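# Loop the hair tie around the charger and its cable

## Task

Fit the hair tie neatly across the charger and the cable coiled on it, sitting well away from either end. Every loop of cable that began coiled on the charger must still be coiled there at the finish, with nothing dangling free, and the tie must press all of those loops against the charger's two wide faces. At the end the charger has to rest on the desk, lying flat on one of its wide faces.

## Robot and tools

ROBOT. Two Doosan M1013 arms, left_arm and right_arm, each carrying a Robotiq gripper that opens to 140 mm. The fingers can fold at a hinge: a grip taken near the fingertips (outer quarter of each pad) squeezes as commanded, but a grip nearer the palm can wrap loosely, pull the part inward, or squeeze harder than asked. A fingertip pushed down onto a surface folds easily, so a downward move may carry on with little sign of contact and spoil the next grip.

FRAMES. Scene frame: origin on the table top, halfway between the two nominal bases; +z up, +x away over the table, left_arm on the +y side (image left/right do not follow these names). Actual bases: left_arm at (-0.042, +0.476, 0) m, right_arm at (+0.052, -0.670, 0) m, each yawed only slightly. Every hand position, orientation (quat_wxyz), velocity, target and offset of an arm is expressed in that arm's own base frame; fixed cameras and the table use the scene frame. In the gripper's own frame the fingers point along +z and close along y. end_effector_position is the spot between the pads when shut; fingertips extend about 33 mm past it at gaps up to 40 mm, only 9 mm when wide open. Reported poses can be off by a few centimetres.

ROW LAYOUT (execute_actions and move). One flat list of 18 numbers covers both arms: left_arm dx, dy, dz, rx, ry, rz, gripper position, force_limit, speed, then the same nine for right_arm. All lie in [-1, 1]. dx..rz are offsets, not poses: they are measured from that arm's Hand target as it stood when the action or move began, along its base axes; 1.0 equals 0.6 m for dx/dy/dz and 180 degrees for the rotation vector rx/ry/rz, which turns about the Hand target's position. Sending the same offset twice moves twice. Six zeros re-request the current Hand target. Gripper numbers are absolute: position +1 fully open, about -0.8 pads touching, -1 close until blocked. force_limit sets pad force (about 14 N at -1 up to 58 N at +1 for a slow close); speed sets finger speed (about 30 mm/s at -1, 140 at 0, 250 at +1). Both start at +1. To leave a gripper alone, resend its last three numbers; 0 is itself a command.

execute_actions(actions, cameras). actions: a list of actions; each action is a list of up to 15 rows, one per 1/30 s step; a short action repeats its last row. Every row of an action counts from the action's starting Hand target. An empty list returns images and the scene number. cameras: names, ["all"], or []. The controller clips each step to 70 mm and 16 degrees from the measured pose.

move(target, speed, blend, stop_force, zero, blocking, cameras). target: one 18-number row or up to 15 rows, all offsets from the Hand targets at the move's start. Straight paths, no obstacle avoidance, capped at 10 s. speed: m/s, 0.002 to 2, default 0.25 (turns up to twice that in rad/s); one value or one per target. blend: corner rounding in m for lists; 0 stops at each point. stop_force: 10 to 80 N, one value for both arms; ends an arm's path when push against its travel exceeds it. Use it only slowly, not while the gripper rotates, and omit it when backing off a contact. zero (true default) re-zeros the force reading first. blocking=false returns after about 0.5 s while the move continues (not with stop_force). Result adds a "move:" line: done, off_target, moving, held, fault, plus limits such as paced or held.

wait(seconds 0 to 10, cameras): lets time pass holding commands. stop(cameras): brakes a running move. zoom_image(camera, region [x0, y0, x1, y1] in pixels, each span at most 504) gives a close-up of the latest image of cam_head_left, cam_head_right, cam_high, cam_left_wrist or cam_right_wrist. clear_fault(arm: left_arm or right_arm, cameras) clears a reported torque or force fault. read_manual(section "licences") returns licence text only. finished_scene(scene) ends the current scene, given its number; irreversible.

Cameras: cam_head_left, cam_head_right, cam_high, cam_low, cam_left_wrist, cam_right_wrist, all 896x504.

RESULTS. Hand target: the last commanded pose after clipping; the next offsets start there, and the gripper may sit slightly short of it. object_status: 0 moving, 1 blocked while opening, 2 blocked while closing (a grip), 3 reached position or pads met. position_measured is in counts: 3 open, ~75 = 100 mm, 139 = 60 mm, 200 = 20 mm, 230 pads together. To grip harder, raise force_limit and nudge position -1 to -0.98. Joint torques, External joint torques (outside load per joint), Flange force (gripper axes, includes held weight, noisy), Wrist depth (7x7 grid of distances in mm, "-" unknown), Tool commands, and MOTOR HOT warnings also appear.

AVOID. Contact torque at a joint limit (waist/shoulder 316, elbow 148, wrist joints 41.8 N m) or 144 N outside force halts that arm until clear_fault. Arms are stiff: commanding even slightly into a firm surface can fault. Do not let the arms or grippers press on each other; a clearance check holds back commands that bring them too close. Keep paths away from an arm's own base. Do not drop parts, let them fall, slam or shove hard, or leave anything off the table. Long stretched poses or loads heat motors and can trigger a timed stop.

Each tool is called after "Request:" as name([rows], argument=value, ...), one row to a line, values as JSON.

## Session

Request:
execute_actions(actions=[])

Scene clock: 0.00 s.
left_arm: end_effector_position=(+0.8003, +0.2519, +0.2832) position_measured=3 object_status=3 end_effector_quat_wxyz=(-0.439, +0.657, +0.169, +0.589) | right_arm: end_effector_position=(+0.6439, -0.0613, +0.1375) position_measured=3 object_status=3 end_effector_quat_wxyz=(-0.528, +0.603, +0.491, +0.342)
Joint positions: left_arm=[-0.068 0.445 2.078 2.131 1.301 -0.667] | right_arm=[-0.559 0.712 1.695 0.916 1.824 -0.683]
Joint velocities: within noise
Joint torques (N m): no reading
External joint torques (N m): no reading
Flange force (N): no reading
Wrist depth (mm): cam_left_wrist=[- - 1783 1589 - - 2260 / 1533 - 1808 2064 - - 1648 / 1394 1579 1808 2279 2361 - 2675 / 1344 119 - 2032 2203 141 2260 / - 111 - 2148 2880 2001 91 / - - - 2016 1956 479 - / - - - 1913 433 380 357] | cam_right_wrist=[3341 1382 2900 1239 886 684 2900 / 2999 1347 1152 767 598 488 412 / 499 910 677 542 451 385 336 / 756 143 495 418 362 152 272 / - 121 390 341 301 263 101 / - 359 322 287 259 237 96 / - 305 274 248 228 209 197]
Hand target: left_arm +0.8003, +0.2519, +0.2832; -0.439, +0.657, +0.169, +0.589 | right_arm +0.6439, -0.0613, +0.1375; -0.528, +0.603, +0.491, +0.342
Tool commands: left_gripper/position=+1.0 left_gripper/force_limit=+1.0 left_gripper/speed=+1.0 right_gripper/position=+1.0 right_gripper/force_limit=+1.0 right_gripper/speed=+1.0

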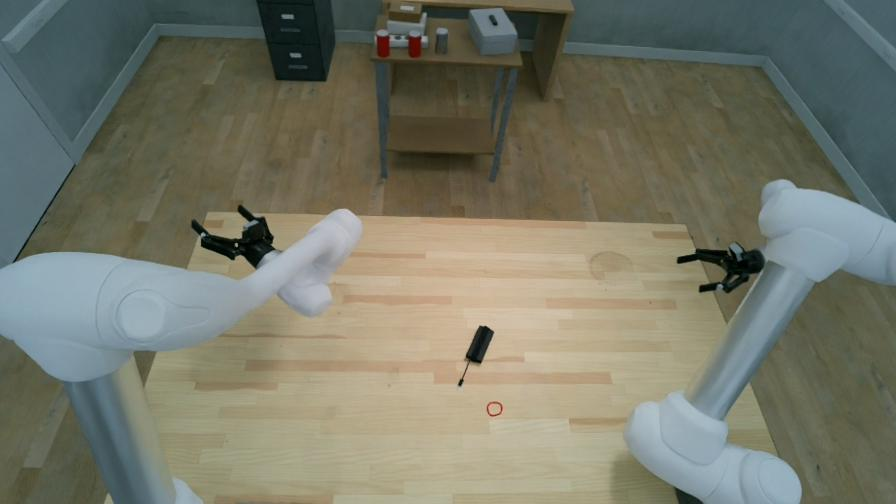

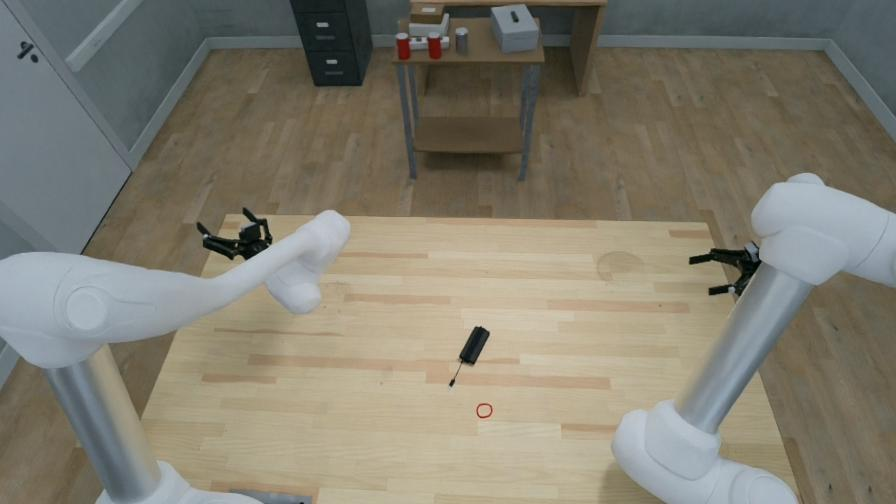

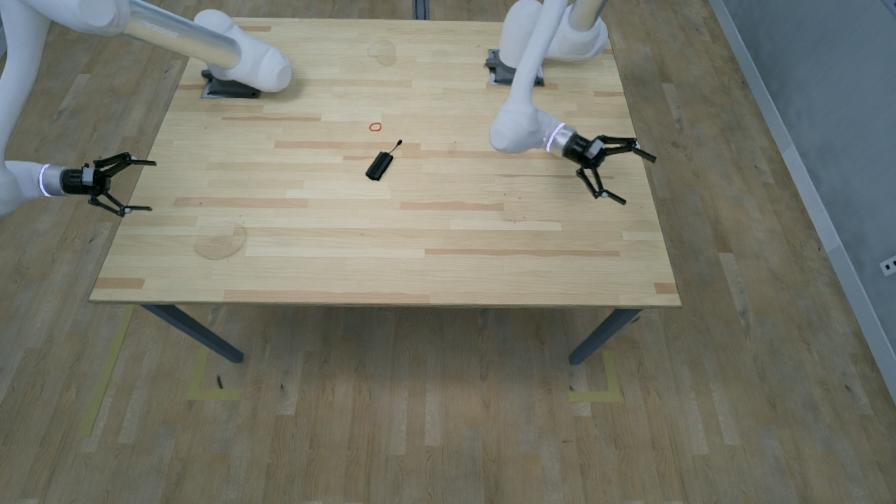

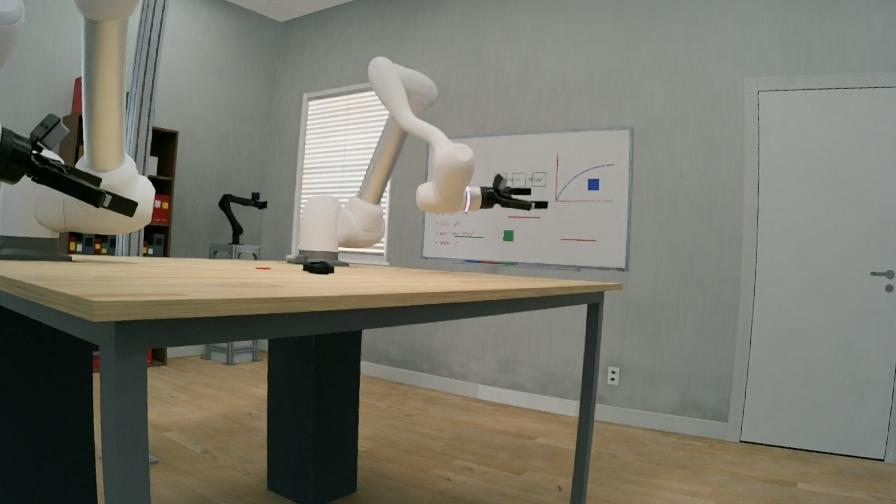

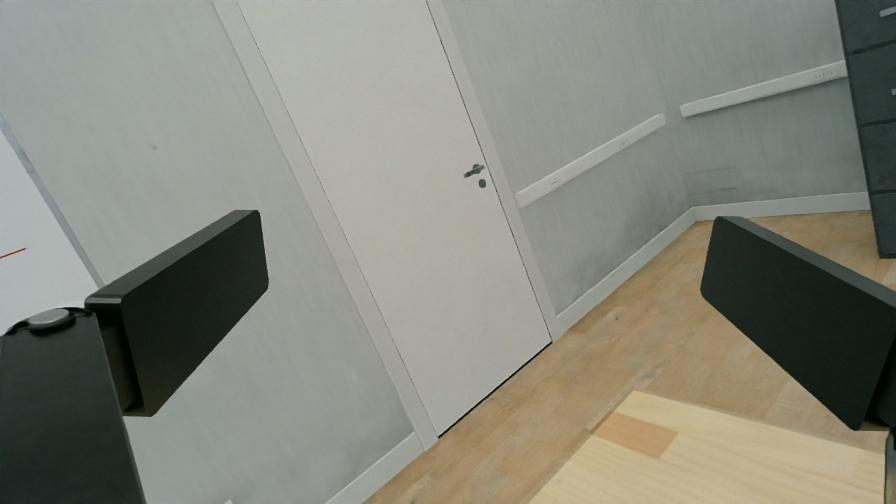

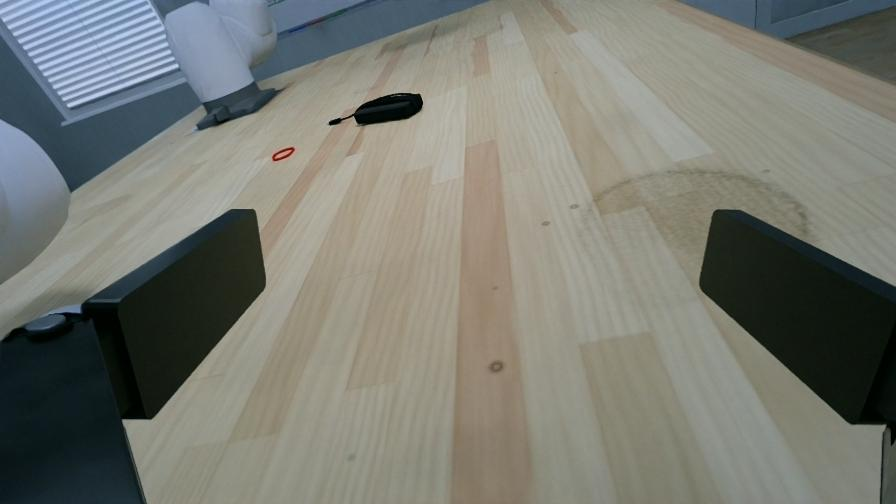

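Request:
zoom_image(camera="cam_head_left", region=[440, 310, 530, 430])

Request:
zoom_image(camera="cam_right_wrist", region=[260, 70, 440, 180])

Request:
zoom_image(camera="cam_low", region=[240, 240, 360, 300])

Request:
zoom_image(camera="cam_high", region=[350, 110, 420, 190])

Scaled by 4.200.

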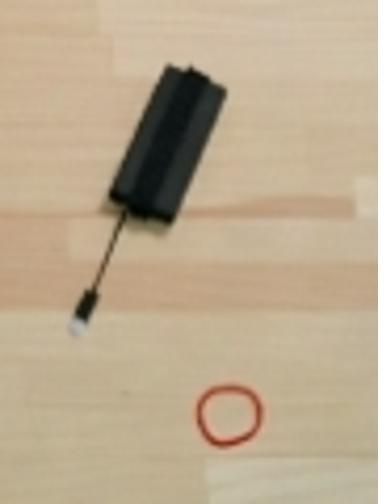

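Scaled by 2.800.

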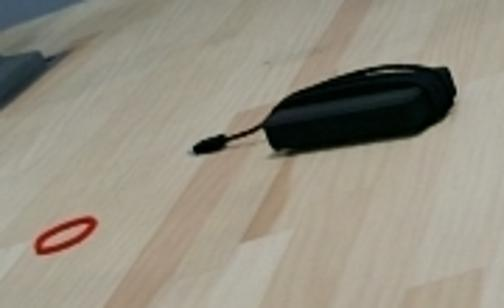

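Scaled by 4.200.

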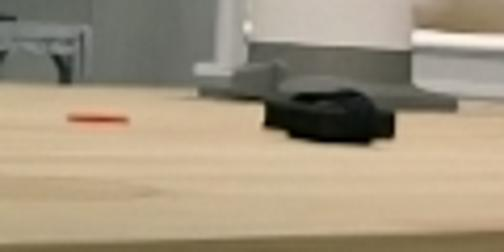

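Scaled by 6.300.

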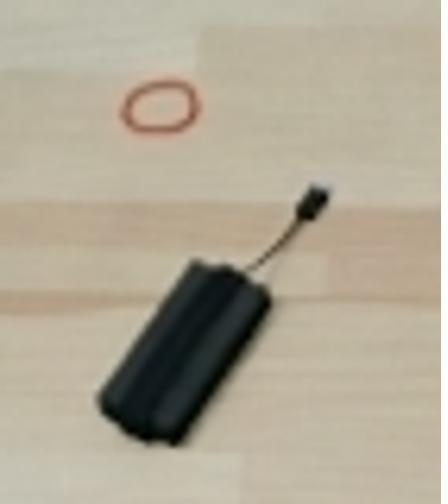

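Request:
move(target=[-0.4,-0.883,0.03,-0.238,0.483,-0.210,0.3,0,1,-0.333,0.55,0.2,-0.424,-0.0905,0.0545,-1,1,1], speed=0.5)

Request:
move(target=[0,0,0,0,0,0,0.3,0,1,-0.318,0.52,-0.06,0,0,0,-1,1,1], speed=0.4, cameras=["cam_head_left","cam_left_wrist","cam_right_wrist"])

Scene clock: 6.90 s.
left_arm: end_effector_position=(+0.5603, -0.2779, +0.3013) position_measured=91 object_status=3 end_effector_quat_wxyz=(+0.001, +0.983, -0.182, +0.001) | right_arm: end_effector_position=(+0.4441, +0.2687, +0.2575) position_measured=236 object_status=3 end_effector_quat_wxyz=(+0.000, +0.707, +0.707, +0.000)
Joint positions: left_arm=[-0.515 0.131 1.681 -0.001 1.328 1.422] | right_arm=[0.478 -0.017 1.92 -0.001 1.238 0.479]
Joint torques (N m): left_arm=[2.23 -56.3 -41.8 3.98 -0.37 0.04] | right_arm=[1.26 -37.68 -38.49 4.31 0.51 -0.02]
External joint torques (N m): left_arm=[-2.16 2.53 1.44 0.17 0.31 -0.04] | right_arm=[-1.31 -0.88 -1.85 -0.13 -0.54 0.02]
Flange force (N): left_arm=[0.9 3.6 2.4] | right_arm=[-1.4 2.5 -1.9]
Wrist depth (mm): cam_left_wrist=[397 397 396 394 389 385 387 / 419 415 411 411 413 409 408 / 438 440 436 436 434 433 430 / 461 458 147 456 453 444 453 / - - 482 484 479 112 465 / - - 514 517 512 - - / - - 549 543 543 - -] | cam_right_wrist=[363 364 361 360 360 359 358 / 384 382 380 379 378 377 376 / 405 404 402 396 400 397 397 / 428 428 426 111 417 421 421 / 449 449 83 93 88 436 445 / 448 - 71 - - - 470 / - - - - - - -]
Hand target: left_arm +0.5603, -0.2779, +0.3012; +0.001, +0.983, -0.182, +0.001 | right_arm +0.4441, +0.2687, +0.2575; +0.000, +0.707, +0.707, +0.000
Off the commanded pose: left_arm 0.000 m, 0 deg | right_arm 0.000 m, 0 deg.
move: done

Scene clock: 8.40 s.
left_arm: end_effector_position=(+0.5603, -0.2779, +0.3012) position_measured=91 object_status=3 end_effector_quat_wxyz=(+0.001, +0.983, -0.182, +0.001) | right_arm: end_effector_position=(+0.2533, +0.5806, +0.2215) position_measured=236 object_status=3 end_effector_quat_wxyz=(+0.000, +0.707, +0.707, +0.000)
Joint positions: left_arm=[-0.515 0.131 1.681 -0.001 1.328 1.422] | right_arm=[1.105 0.185 1.767 0 1.19 1.106]
Joint torques (N m): left_arm=[2.34 -56.43 -41.89 3.99 -0.23 0.05] | right_arm=[3.38 -58.21 -37.44 3.96 0.46 0.07]
External joint torques (N m): left_arm=[-2.29 2.67 1.5 0.15 0.17 -0.05] | right_arm=[-3.41 -0.83 -2.2 0.12 -0.51 -0.07]
Flange force (N): left_arm=[1.0 3.9 2.8] | right_arm=[0.0 6.0 -2.2]
Wrist depth (mm): cam_left_wrist=[397 395 396 392 391 388 388 / 417 417 417 413 411 408 409 / 439 439 434 430 435 430 430 / 461 453 147 457 450 445 451 / - - 482 484 481 112 463 / - - 512 512 513 - - / - - 551 545 544 - -] | cam_right_wrist=[331 330 329 328 326 321 323 / 348 346 345 345 344 336 326 / 367 365 365 359 363 362 360 / 386 388 385 111 378 381 380 / 412 405 83 93 88 395 404 / 433 - 71 - - 71 424 / - - - - - 71 -]
Hand target: left_arm +0.5603, -0.2779, +0.3012; +0.001, +0.983, -0.182, +0.001 | right_arm +0.2533, +0.5807, +0.2215; +0.000, +0.707, +0.707, +0.000
Off the commanded pose: left_arm 0.000 m, 0 deg | right_arm 0.000 m, 0 deg.
move: done
camera_calibration:
cam_left_wrist: T_world_to_cam=[[-0.349808, -0.936559, -0.0221822, -0.0435429], [-0.886283, 0.323172, 0.331755, 0.491835], [-0.30354, 0.13571, -0.943105, 0.633646], [0, 0, 0, 1]] pos_world=[0.61301, -0.28572, 0.43346]
cam_right_wrist: T_world_to_cam=[[0.999732, -0.0114309, -0.0201376, -0.231839], [-0.00335454, -0.93198, 0.362494, 0.465237], [-0.0229115, -0.362329, -0.931769, 0.560811], [0, 0, 0, 1]] pos_world=[0.246187, 0.634139, 0.349232]
Images, in order (width x height): cam_head_left 896x504, cam_left_wrist 896x504, cam_right_wrist 896x504.

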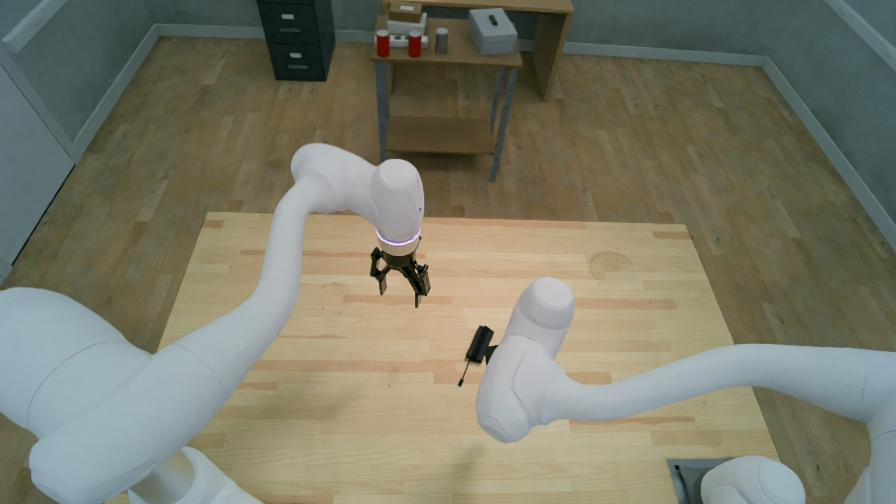

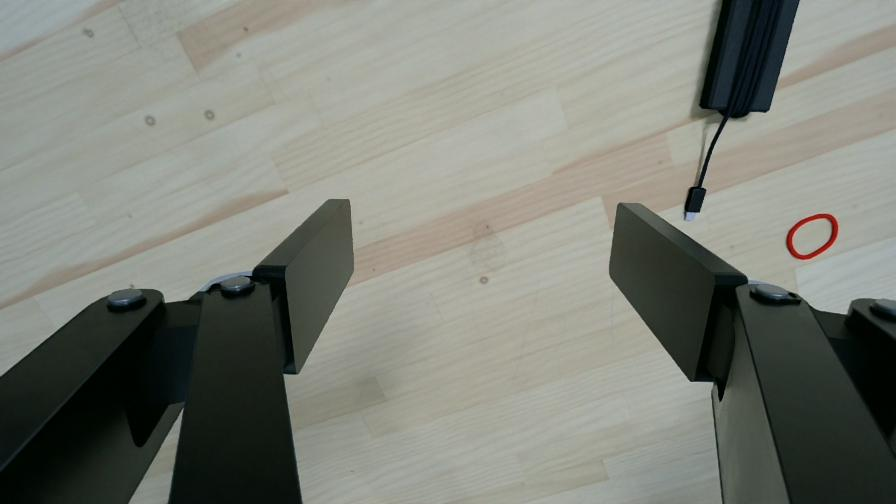

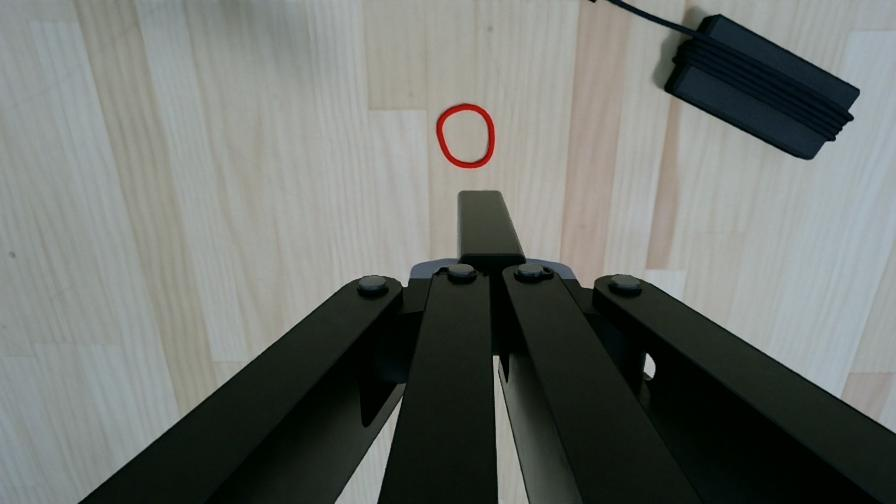

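Request:
move(target=[0,0,0,0,0,0,0.3,0,1,-0.0035,0.0105,-0.23,0,0,0,-1,1,1], speed=0.25, cameras=["cam_right_wrist","cam_low","cam_high"])

Request:
zoom_image(camera="cam_right_wrist", region=[350, 80, 620, 300])

Request:
zoom_image(camera="cam_low", region=[190, 200, 390, 300])

Scene clock: 10.20 s.
left_arm: end_effector_position=(+0.5603, -0.2779, +0.3012) position_measured=91 object_status=3 end_effector_quat_wxyz=(+0.001, +0.983, -0.182, +0.001) | right_arm: end_effector_position=(+0.2512, +0.5870, +0.0835) position_measured=236 object_status=3 end_effector_quat_wxyz=(+0.000, +0.707, +0.707, +0.000)
Joint positions: left_arm=[-0.515 0.131 1.681 -0.001 1.328 1.422] | right_arm=[1.113 0.303 1.895 0 0.944 1.114]
Joint torques (N m): left_arm=[2.42 -56.53 -41.9 3.97 -0.26 0.04] | right_arm=[2.47 -65.89 -33.03 3.41 0.56 0.11]
External joint torques (N m): left_arm=[-2.49 3.21 1.64 0.16 0.2 -0.04] | right_arm=[-2.28 -0.35 -1.59 0.16 -0.61 -0.11]
Flange force (N): left_arm=[1.5 4.2 3.2] | right_arm=[0.4 4.2 -0.5]
Wrist depth (mm): cam_left_wrist=[395 394 398 392 391 385 387 / 419 415 415 415 410 408 406 / 440 436 435 433 431 430 430 / 468 457 147 456 450 443 445 / - - 483 484 484 112 92 / - - 519 511 507 - - / - - 548 548 543 - -] | cam_right_wrist=[201 201 201 200 199 199 195 / 213 211 211 210 209 209 192 / 223 223 222 220 220 220 220 / 237 237 235 111 231 233 232 / 251 248 85 93 91 241 247 / 264 - 71 - - - 260 / - - - - - 71 -]
Hand target: left_arm +0.5603, -0.2779, +0.3012; +0.001, +0.983, -0.182, +0.001 | right_arm +0.2512, +0.5870, +0.0835; +0.000, +0.707, +0.707, +0.000
Off the commanded pose: left_arm 0.000 m, 0 deg | right_arm 0.000 m, 0 deg.
move: done
camera_calibration:
cam_right_wrist: T_world_to_cam=[[0.999732, -0.0114309, -0.0201376, -0.232445], [-0.00335454, -0.93198, 0.362494, 0.521089], [-0.0229115, -0.362329, -0.931769, 0.434554], [0, 0, 0, 1]] pos_world=[0.244087, 0.640439, 0.211332]
Images, in order (width x height): cam_high 896x504, cam_low 896x504, cam_right_wrist 896x504.

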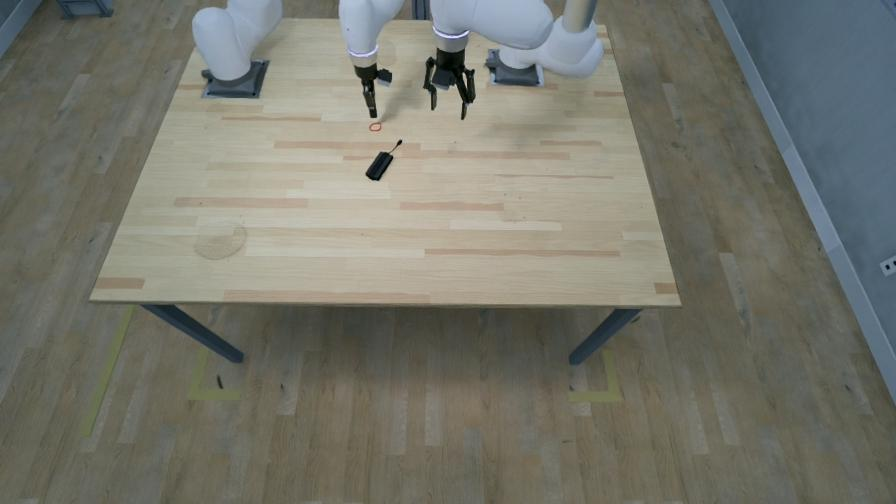

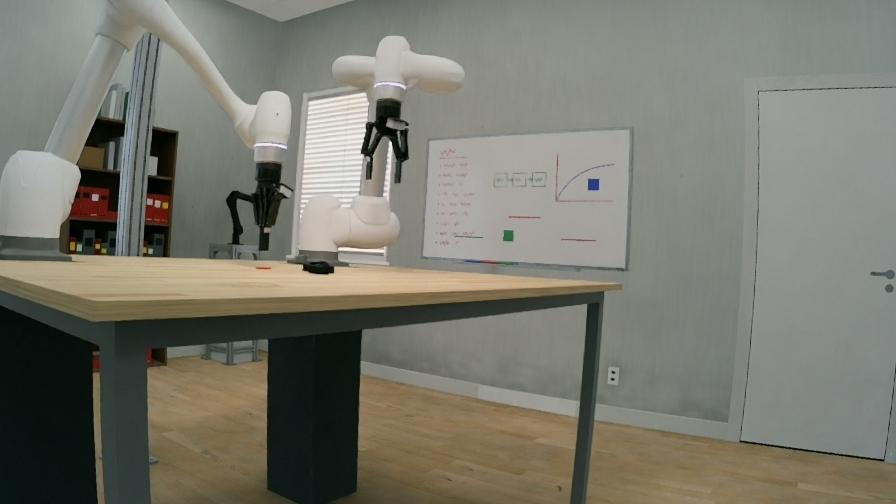

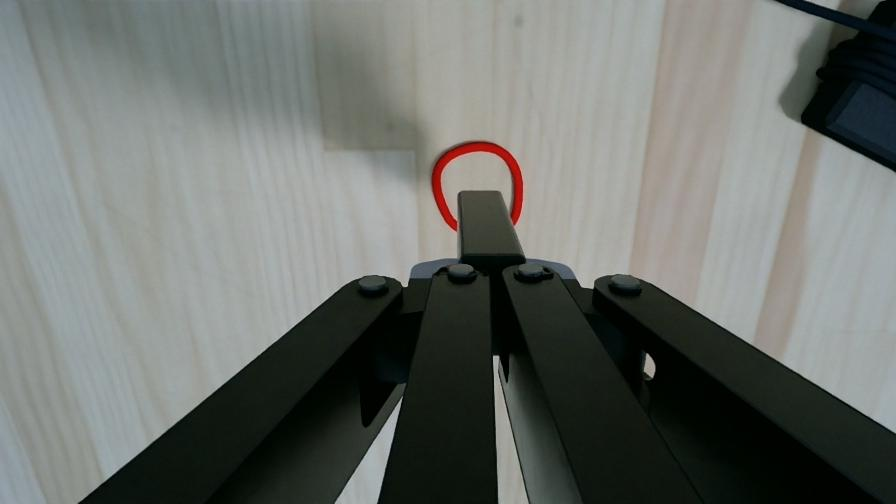

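Scaled by 1.867.

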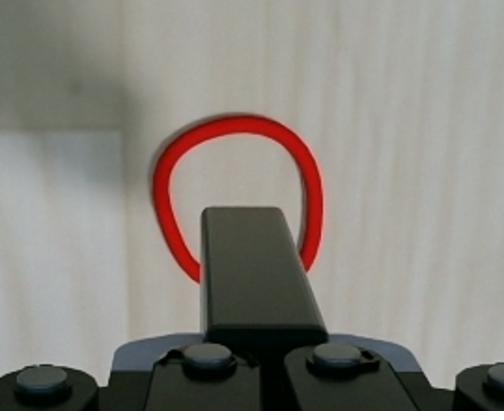

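Scaled by 2.520.

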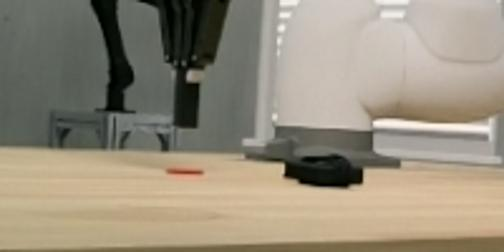

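Request:
move(target=[0,0,0,0,0,0,0.3,0,1,0.001,0.0033,-0.064,0,0,0,-1,1,1], speed=0.15, cameras=["cam_right_wrist"])

Request:
zoom_image(camera="cam_right_wrist", region=[350, 80, 620, 300])

Scene clock: 11.63 s.
left_arm: end_effector_position=(+0.5603, -0.2779, +0.3012) position_measured=91 object_status=3 end_effector_quat_wxyz=(+0.001, +0.983, -0.182, +0.001) | right_arm: end_effector_position=(+0.2518, +0.5890, +0.0451) position_measured=236 object_status=3 end_effector_quat_wxyz=(+0.000, +0.707, +0.707, +0.000)
Joint positions: left_arm=[-0.515 0.131 1.681 -0.001 1.328 1.422] | right_arm=[1.113 0.346 1.92 0 0.876 1.114]
Joint torques (N m): left_arm=[2.46 -56.22 -41.92 3.94 -0.27 0.05] | right_arm=[2.19 -66.82 -31.14 3.3 0.49 0.01]
External joint torques (N m): left_arm=[-2.53 2.63 1.57 0.2 0.2 -0.05] | right_arm=[-2.43 -1.6 -1.66 0.08 -0.54 -0.01]
Flange force (N): left_arm=[0.7 4.2 2.9] | right_arm=[-0.9 3.7 -1.9]
Wrist depth (mm): cam_left_wrist=[394 396 395 392 391 394 391 / 417 413 416 412 409 411 408 / 442 438 435 435 432 430 430 / 463 458 147 457 452 442 444 / - - 479 485 484 112 92 / - - 518 514 513 - - / - - 551 544 544 - -] | cam_right_wrist=[165 165 165 164 164 164 163 / 174 174 173 173 172 172 171 / 184 183 183 180 182 181 181 / 195 194 193 117 190 192 191 / 207 206 85 93 88 198 202 / 217 - 71 - - - 213 / - - - - - 71 -]
Hand target: left_arm +0.5603, -0.2779, +0.3012; +0.001, +0.983, -0.182, +0.001 | right_arm +0.2518, +0.5890, +0.0451; +0.000, +0.707, +0.707, +0.000
Off the commanded pose: left_arm 0.000 m, 0 deg | right_arm 0.000 m, 0 deg.
move: done
camera_calibration:
cam_right_wrist: T_world_to_cam=[[0.999732, -0.0113376, -0.0201734, -0.233849], [-0.00325456, -0.931981, 0.362493, 0.536851], [-0.022911, -0.36233, -0.931768, 0.399513], [0, 0, 0, 1]] pos_world=[0.244687, 0.642439, 0.172932]
Images, in order (width x height): cam_right_wrist 896x504.

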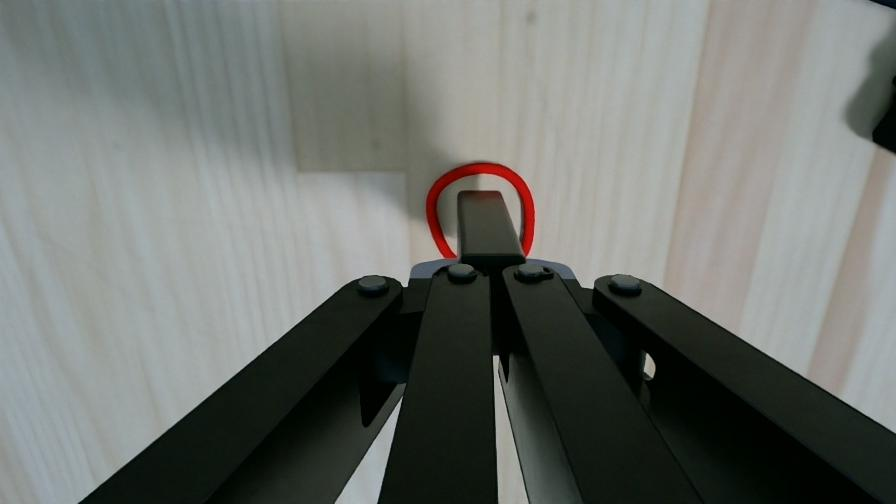

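Scaled by 1.867.

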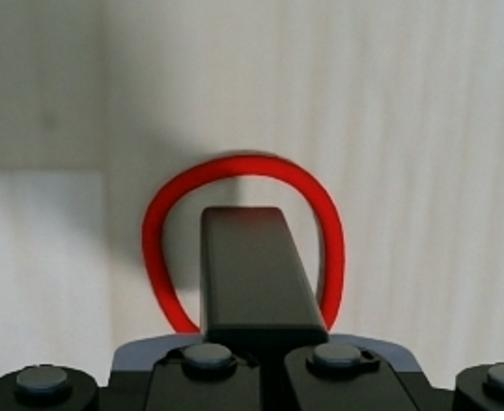

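Request:
move(target=[0,0,0,0,0,0,0.3,0,1,0.0002,0.0014,-0.040,0,0,0,-1,1,1], speed=0.02, stop_force=12, cameras=["cam_right_wrist","cam_low"])

Request:
zoom_image(camera="cam_right_wrist", region=[350, 80, 620, 300])

Request:
zoom_image(camera="cam_low", region=[220, 220, 320, 290])

Scene clock: 13.33 s.
left_arm: end_effector_position=(+0.5603, -0.2779, +0.3012) position_measured=91 object_status=3 end_effector_quat_wxyz=(+0.001, +0.983, -0.182, +0.001) | right_arm: end_effector_position=(+0.2519, +0.5895, +0.0317) position_measured=236 object_status=3 end_effector_quat_wxyz=(+0.000, +0.707, +0.707, +0.000)
Joint positions: left_arm=[-0.515 0.131 1.681 -0.001 1.328 1.422] | right_arm=[1.113 0.362 1.928 -0.001 0.852 1.115]
Joint torques (N m): left_arm=[2.46 -56.27 -41.83 3.99 -0.25 0.05] | right_arm=[1.43 -28.34 -13.05 2.96 -4.56 0.07]
External joint torques (N m): left_arm=[-2.46 2.55 1.44 0.17 0.19 -0.05] | right_arm=[-1.35 -41.04 -19.1 0.35 4.5 -0.07]
Flange force (N): left_arm=[0.9 4.1 2.7] | right_arm=[-12.5 -2.9 -67.0]
Wrist depth (mm): cam_left_wrist=[396 397 394 394 394 390 391 / 418 413 411 413 411 412 407 / 433 438 439 432 430 430 428 / 467 458 147 457 449 446 440 / - - 475 484 480 112 92 / - - 514 516 510 - - / - - 544 549 547 - -] | cam_right_wrist=[154 154 153 152 152 152 151 / 162 161 161 160 160 159 159 / 170 170 169 167 169 168 168 / 180 180 179 117 174 178 177 / 191 191 86 93 88 186 188 / 201 - 71 - - 71 197 / - - - - - 71 -]
Hand target: left_arm +0.5603, -0.2779, +0.3012; +0.001, +0.983, -0.182, +0.001 | right_arm +0.2519, +0.5895, +0.0317; +0.000, +0.707, +0.707, +0.000 (not the last commanded pose)
Off the commanded pose: left_arm 0.000 m, 0 deg | right_arm 0.011 m, 0 deg.
move: contact (right_arm)
camera_calibration:
cam_right_wrist: T_world_to_cam=[[0.999734, -0.0113, -0.0200816, -0.234255], [-0.003255, -0.932015, 0.362405, 0.542247], [-0.0228115, -0.362244, -0.931804, 0.387044], [0, 0, 0, 1]] pos_world=[0.244787, 0.64294, 0.159432]
Images, in order (width x height): cam_low 896x504, cam_right_wrist 896x504.

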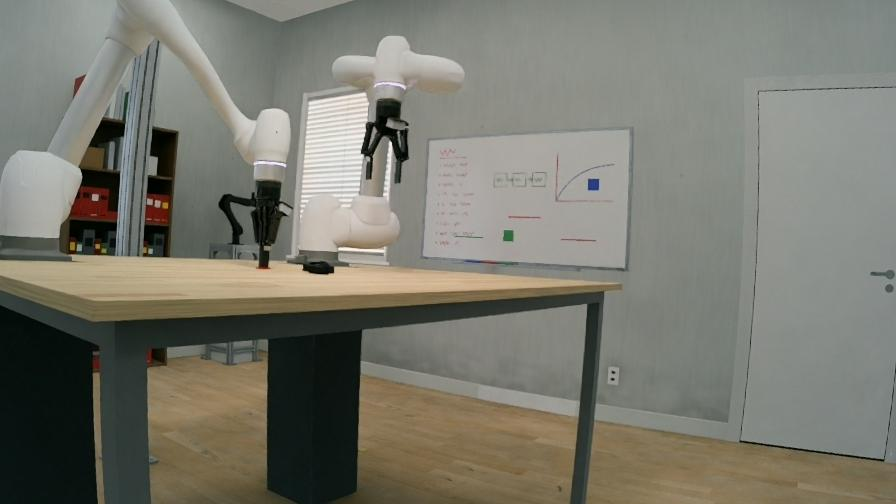

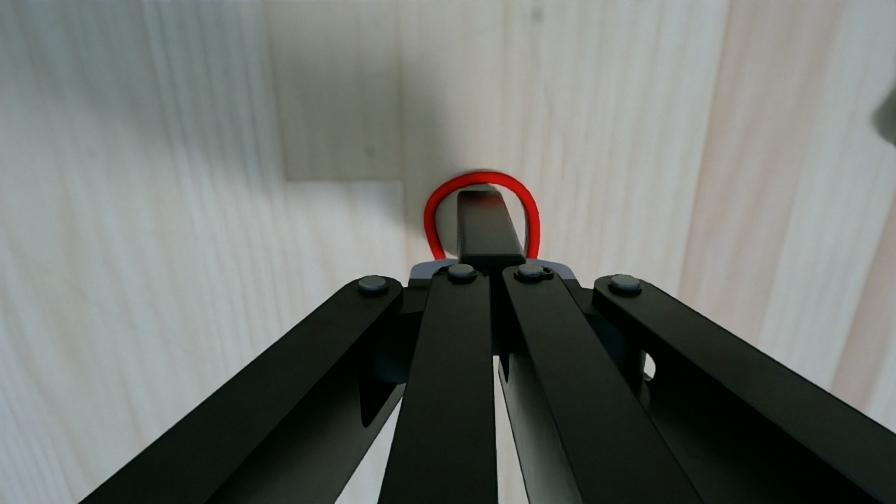

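Scaled by 1.867.

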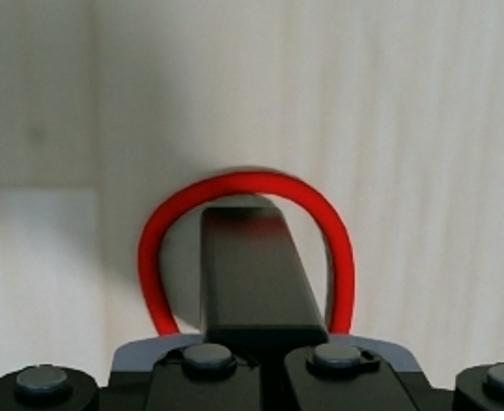

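Scaled by 5.040.

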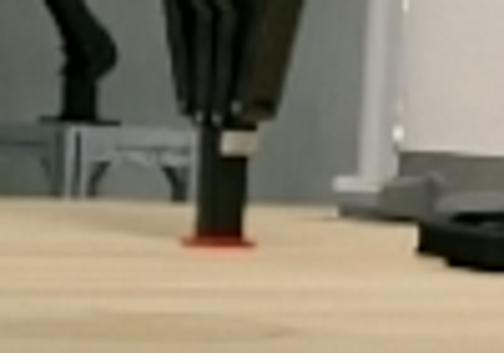

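Request:
move(target=[0,0,0,0,0,0,0.3,0,1,0,0,0.0022,0,0,0,-1,1,1], speed=0.02)

Request:
move(target=[0,0,0,0,0,0,0.3,0,1,0,0,0,0,0,0,-0.3,1,-1], cameras=["cam_right_wrist","cam_low"])

Request:
zoom_image(camera="cam_right_wrist", region=[300, 80, 650, 300])

Request:
zoom_image(camera="cam_low", region=[220, 220, 320, 290])

Scene clock: 14.63 s.
left_arm: end_effector_position=(+0.5603, -0.2779, +0.3012) position_measured=91 object_status=3 end_effector_quat_wxyz=(+0.001, +0.983, -0.182, +0.001) | right_arm: end_effector_position=(+0.2519, +0.5895, +0.0329) position_measured=236 object_status=3 end_effector_quat_wxyz=(+0.000, +0.707, +0.707, +0.000)
Joint positions: left_arm=[-0.515 0.131 1.681 -0.001 1.328 1.422] | right_arm=[1.113 0.361 1.927 -0.001 0.855 1.115]
Joint torques (N m): left_arm=[2.33 -56.41 -41.87 3.97 -0.23 0.05] | right_arm=[2.63 -67.42 -30.58 3.17 0.53 0.06]
External joint torques (N m): left_arm=[-2.33 2.44 1.42 0.18 0.17 -0.05] | right_arm=[-2.45 -1.95 -1.61 0.14 -0.58 -0.06]
Flange force (N): left_arm=[0.7 3.9 2.6] | right_arm=[-1.5 3.6 -2.2]
Wrist depth (mm): cam_left_wrist=[398 395 397 394 390 387 388 / 417 416 413 414 411 408 409 / 438 440 435 433 429 433 426 / 464 457 147 459 450 441 443 / - - 482 484 480 112 92 / - - 514 515 514 - - / - - 553 545 540 - -] | cam_right_wrist=[155 154 154 153 153 152 152 / 162 162 161 161 161 160 160 / 171 171 171 168 169 169 169 / 181 181 180 117 175 178 178 / 192 192 85 93 88 185 189 / 202 - 71 - - - 198 / - - - - - 69 -]
Hand target: left_arm +0.5603, -0.2779, +0.3012; +0.001, +0.983, -0.182, +0.001 | right_arm +0.2519, +0.5895, +0.0330; +0.000, +0.707, +0.707, +0.000
Off the commanded pose: left_arm 0.000 m, 0 deg | right_arm 0.000 m, 0 deg.
move: done

Scene clock: 16.33 s.
left_arm: end_effector_position=(+0.5603, -0.2779, +0.3012) position_measured=91 object_status=3 end_effector_quat_wxyz=(+0.001, +0.983, -0.182, +0.001) | right_arm: end_effector_position=(+0.2519, +0.5896, +0.0330) position_measured=167 object_status=0 end_effector_quat_wxyz=(+0.000, +0.707, +0.707, +0.000)
Joint positions: left_arm=[-0.515 0.131 1.681 -0.001 1.328 1.422] | right_arm=[1.113 0.361 1.927 -0.001 0.855 1.115]
Joint torques (N m): left_arm=[2.26 -56.27 -41.91 3.97 -0.24 0.06] | right_arm=[2.57 -62.99 -27.5 3.15 0.41 0.06]
External joint torques (N m): left_arm=[-2.32 2.63 1.56 0.17 0.18 -0.06] | right_arm=[-2.61 -6.5 -4.74 0.17 -0.46 -0.06]
Flange force (N): left_arm=[0.8 3.9 2.9] | right_arm=[-1.3 4.0 -9.6]
Wrist depth (mm): cam_left_wrist=[398 397 393 394 391 384 388 / 418 418 413 413 410 409 409 / 439 439 434 435 430 429 425 / 461 460 147 460 450 445 430 / - - 477 481 480 112 382 / - - 513 513 515 - - / - - 553 545 545 - -] | cam_right_wrist=[155 154 154 153 153 152 152 / 162 162 162 161 161 160 160 / 171 171 170 170 169 169 169 / 181 181 176 178 166 177 178 / 192 79 87 190 140 87 184 / - - - 203 203 - - / - 70 - 217 216 - -]
Hand target: left_arm +0.5603, -0.2779, +0.3012; +0.001, +0.983, -0.182, +0.001 | right_arm +0.2519, +0.5895, +0.0330; +0.000, +0.707, +0.707, +0.000
Off the commanded pose: left_arm 0.000 m, 0 deg | right_arm 0.000 m, 0 deg.
move: done
camera_calibration:
cam_right_wrist: T_world_to_cam=[[0.999734, -0.0113, -0.0200816, -0.234228], [-0.003255, -0.932015, 0.362405, 0.541869], [-0.0228115, -0.362244, -0.931804, 0.388292], [0, 0, 0, 1]] pos_world=[0.244787, 0.64304, 0.160732]
Images, in order (width x height): cam_low 896x504, cam_right_wrist 896x504.

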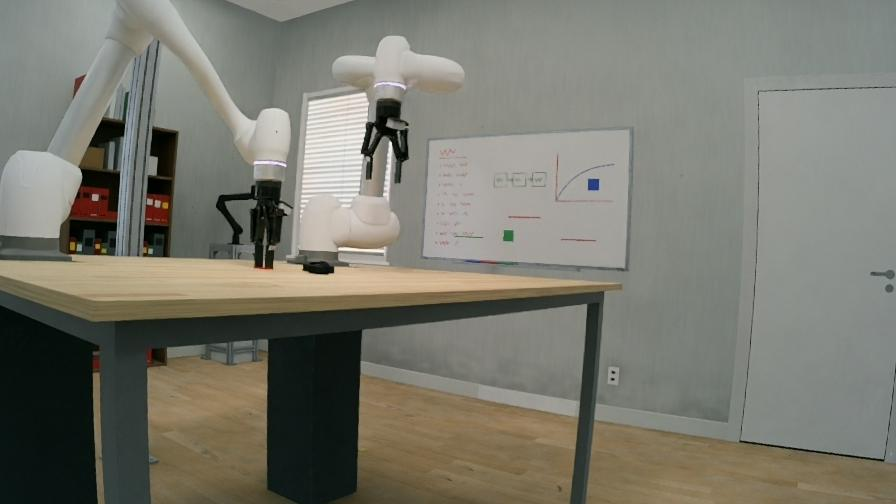

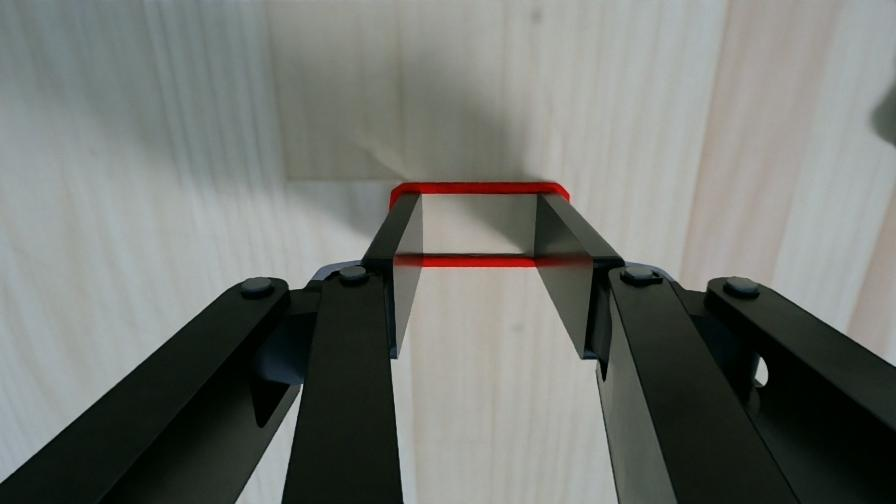

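Scaled by 1.440.

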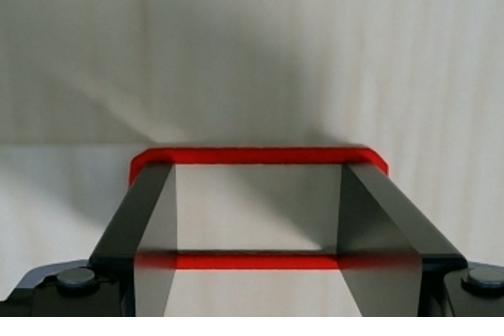

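Scaled by 5.040.

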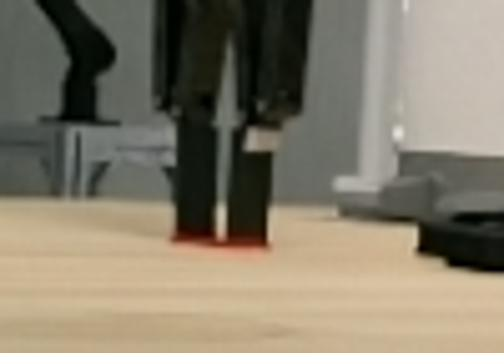

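Request:
move([
  [0,0,0,0,0,0,0.3,0,1,0,0,0.05,0,0,0,-0.3,1,-1],
  [0,0,0,0,0,0,0.3,0,1,0.408,-0.45,0.412,0.5,0,0,-0.3,1,-1],
], speed=[0.05,0.3], cameras=["cam_right_wrist","cam_head_left"])

Request:
zoom_image(camera="cam_right_wrist", region=[300, 80, 650, 300])

Scene clock: 20.97 s.
left_arm: end_effector_position=(+0.5603, -0.2779, +0.3012) position_measured=91 object_status=3 end_effector_quat_wxyz=(+0.001, +0.983, -0.182, +0.001) | right_arm: end_effector_position=(+0.4967, +0.3196, +0.2802) position_measured=167 object_status=3 end_effector_quat_wxyz=(+0.500, -0.500, -0.500, -0.500)
Joint positions: left_arm=[-0.515 0.131 1.681 -0.001 1.328 1.422] | right_arm=[-0.096 0.301 2.249 1.491 1.623 -0.981]
Joint torques (N m): left_arm=[2.53 -56.32 -41.99 3.98 -0.24 0.02] | right_arm=[2.14 -56.22 -25.73 1.6 2.93 -0.01]
External joint torques (N m): left_arm=[-2.59 2.88 1.67 0.16 0.18 -0.02] | right_arm=[-2.04 -2.07 -1.39 0.14 -0.59 0.01]
Flange force (N): left_arm=[0.9 4.3 3.1] | right_arm=[4.1 -0.2 -3.2]
Wrist depth (mm): cam_left_wrist=[400 398 395 395 389 384 388 / 417 415 414 417 410 411 414 / 438 435 437 436 430 431 429 / 466 460 147 453 447 441 448 / - - 482 483 480 112 471 / - - 518 511 515 - - / - - 551 547 542 - -] | cam_right_wrist=[2808 1000 2749 644 2808 2778 2693 / 3428 1039 2965 713 2900 2999 2838 / - 967 1275 1389 3142 3105 - / 956 953 946 871 138 1039 3666 / 727 - 90 645 88 87 2693 / - - - 507 - - - / - 73 - 433 - - -]
Hand target: left_arm +0.5603, -0.2779, +0.3012; +0.001, +0.983, -0.182, +0.001 | right_arm +0.4967, +0.3195, +0.2802; +0.500, -0.500, -0.500, -0.500
Off the commanded pose: left_arm 0.000 m, 0 deg | right_arm 0.000 m, 0 deg.
move: done
camera_calibration:
cam_right_wrist: T_world_to_cam=[[0.999734, 0.0200801, -0.0113018, -0.489537], [-0.00325505, -0.362492, -0.931981, 0.382054], [-0.0228111, 0.93177, -0.362331, -0.0466282], [0, 0, 0, 1]] pos_world=[0.489587, 0.191768, 0.333639]
Images, in order (width x height): cam_head_left 896x504, cam_right_wrist 896x504.

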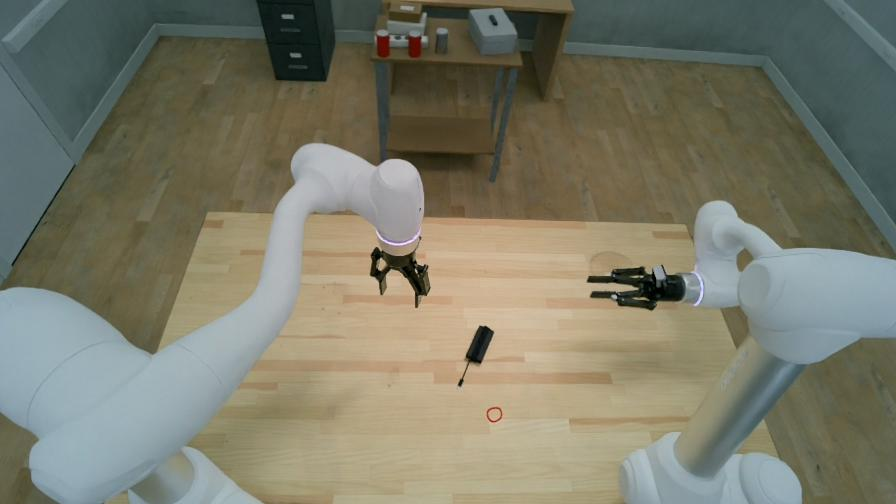

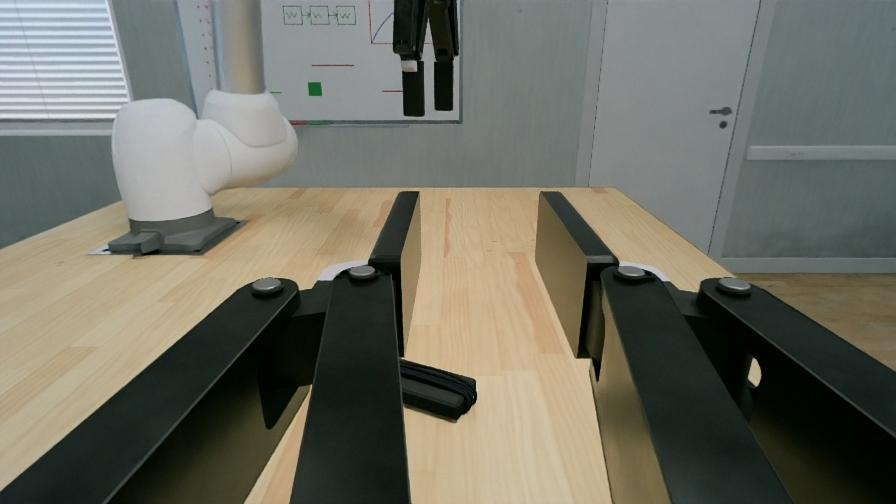

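Scaled by 1.440.

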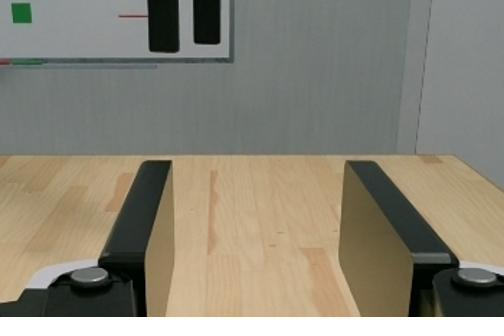

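Request:
move(target=[-0.337,-0.425,-0.133,0,0,0.123,-0.52,0,0,0,0,0,0,0,0,-1,0,0], speed=0.35, cameras=["cam_left_wrist"])

Request:
zoom_image(camera="cam_left_wrist", region=[300, 0, 650, 300])

Scene clock: 24.87 s.
left_arm: end_effector_position=(+0.3581, -0.5329, +0.2215) position_measured=195 object_status=3 end_effector_quat_wxyz=(+0.001, +1.000, +0.010, +0.001) | right_arm: end_effector_position=(+0.4967, +0.3195, +0.2802) position_measured=233 object_status=3 end_effector_quat_wxyz=(+0.500, -0.500, -0.500, -0.500)
Joint positions: left_arm=[-1.033 0.196 1.753 0.001 1.19 0.517] | right_arm=[-0.096 0.302 2.249 1.491 1.624 -0.981]
Joint torques (N m): left_arm=[2.28 -61.45 -39.94 3.78 -0.26 0.03] | right_arm=[2.1 -57.38 -25.91 1.63 2.84 0.01]
External joint torques (N m): left_arm=[-2.23 2.68 1.28 0.22 0.22 -0.03] | right_arm=[-2.13 -1.15 -1.23 0.14 -0.49 -0.01]
Flange force (N): left_arm=[-2.1 3.2 2.7] | right_arm=[2.5 0.6 -3.5]
Wrist depth (mm): cam_left_wrist=[325 324 322 322 320 320 316 / 340 339 338 337 337 334 331 / 360 360 354 356 352 351 349 / 381 377 370 364 363 370 365 / 402 - 92 392 - 93 391 / - - - 420 - - - / - - - - - - -] | cam_right_wrist=[2838 450 2838 2869 2869 2721 - / - 422 2932 3299 2900 2965 2613 / 1205 455 1245 3180 3142 3069 2538 / 946 883 953 111 953 1118 3999 / 686 725 84 93 88 678 2666 / 557 - 71 - - 71 553 / - - - - - 72 -]
Hand target: left_arm +0.3581, -0.5329, +0.2214; +0.001, +1.000, +0.010, +0.001 | right_arm +0.4967, +0.3195, +0.2802; +0.500, -0.500, -0.500, -0.500
Off the commanded pose: left_arm 0.000 m, 0 deg | right_arm 0.000 m, 0 deg.
move: done
camera_calibration:
cam_left_wrist: T_world_to_cam=[[0.0289098, -0.999338, -0.0220717, -0.523881], [-0.942737, -0.0345993, 0.331737, 0.251041], [-0.332281, 0.0112173, -0.943114, 0.475554], [0, 0, 0, 1]] pos_world=[0.409828, -0.520183, 0.353659]
Images, in order (width x height): cam_left_wrist 896x504.

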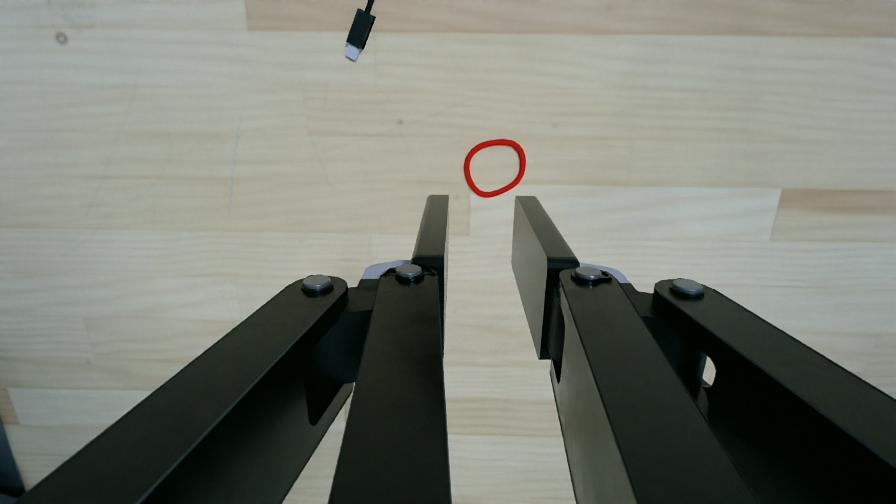

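Scaled by 1.440.

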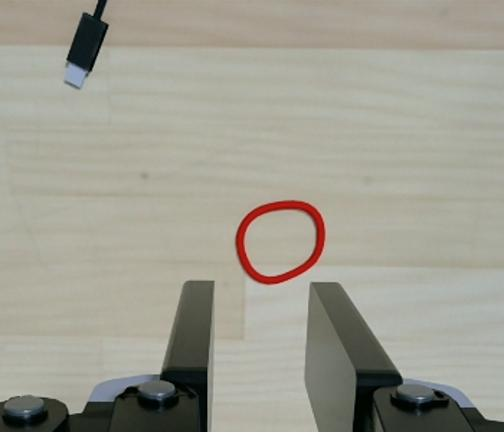

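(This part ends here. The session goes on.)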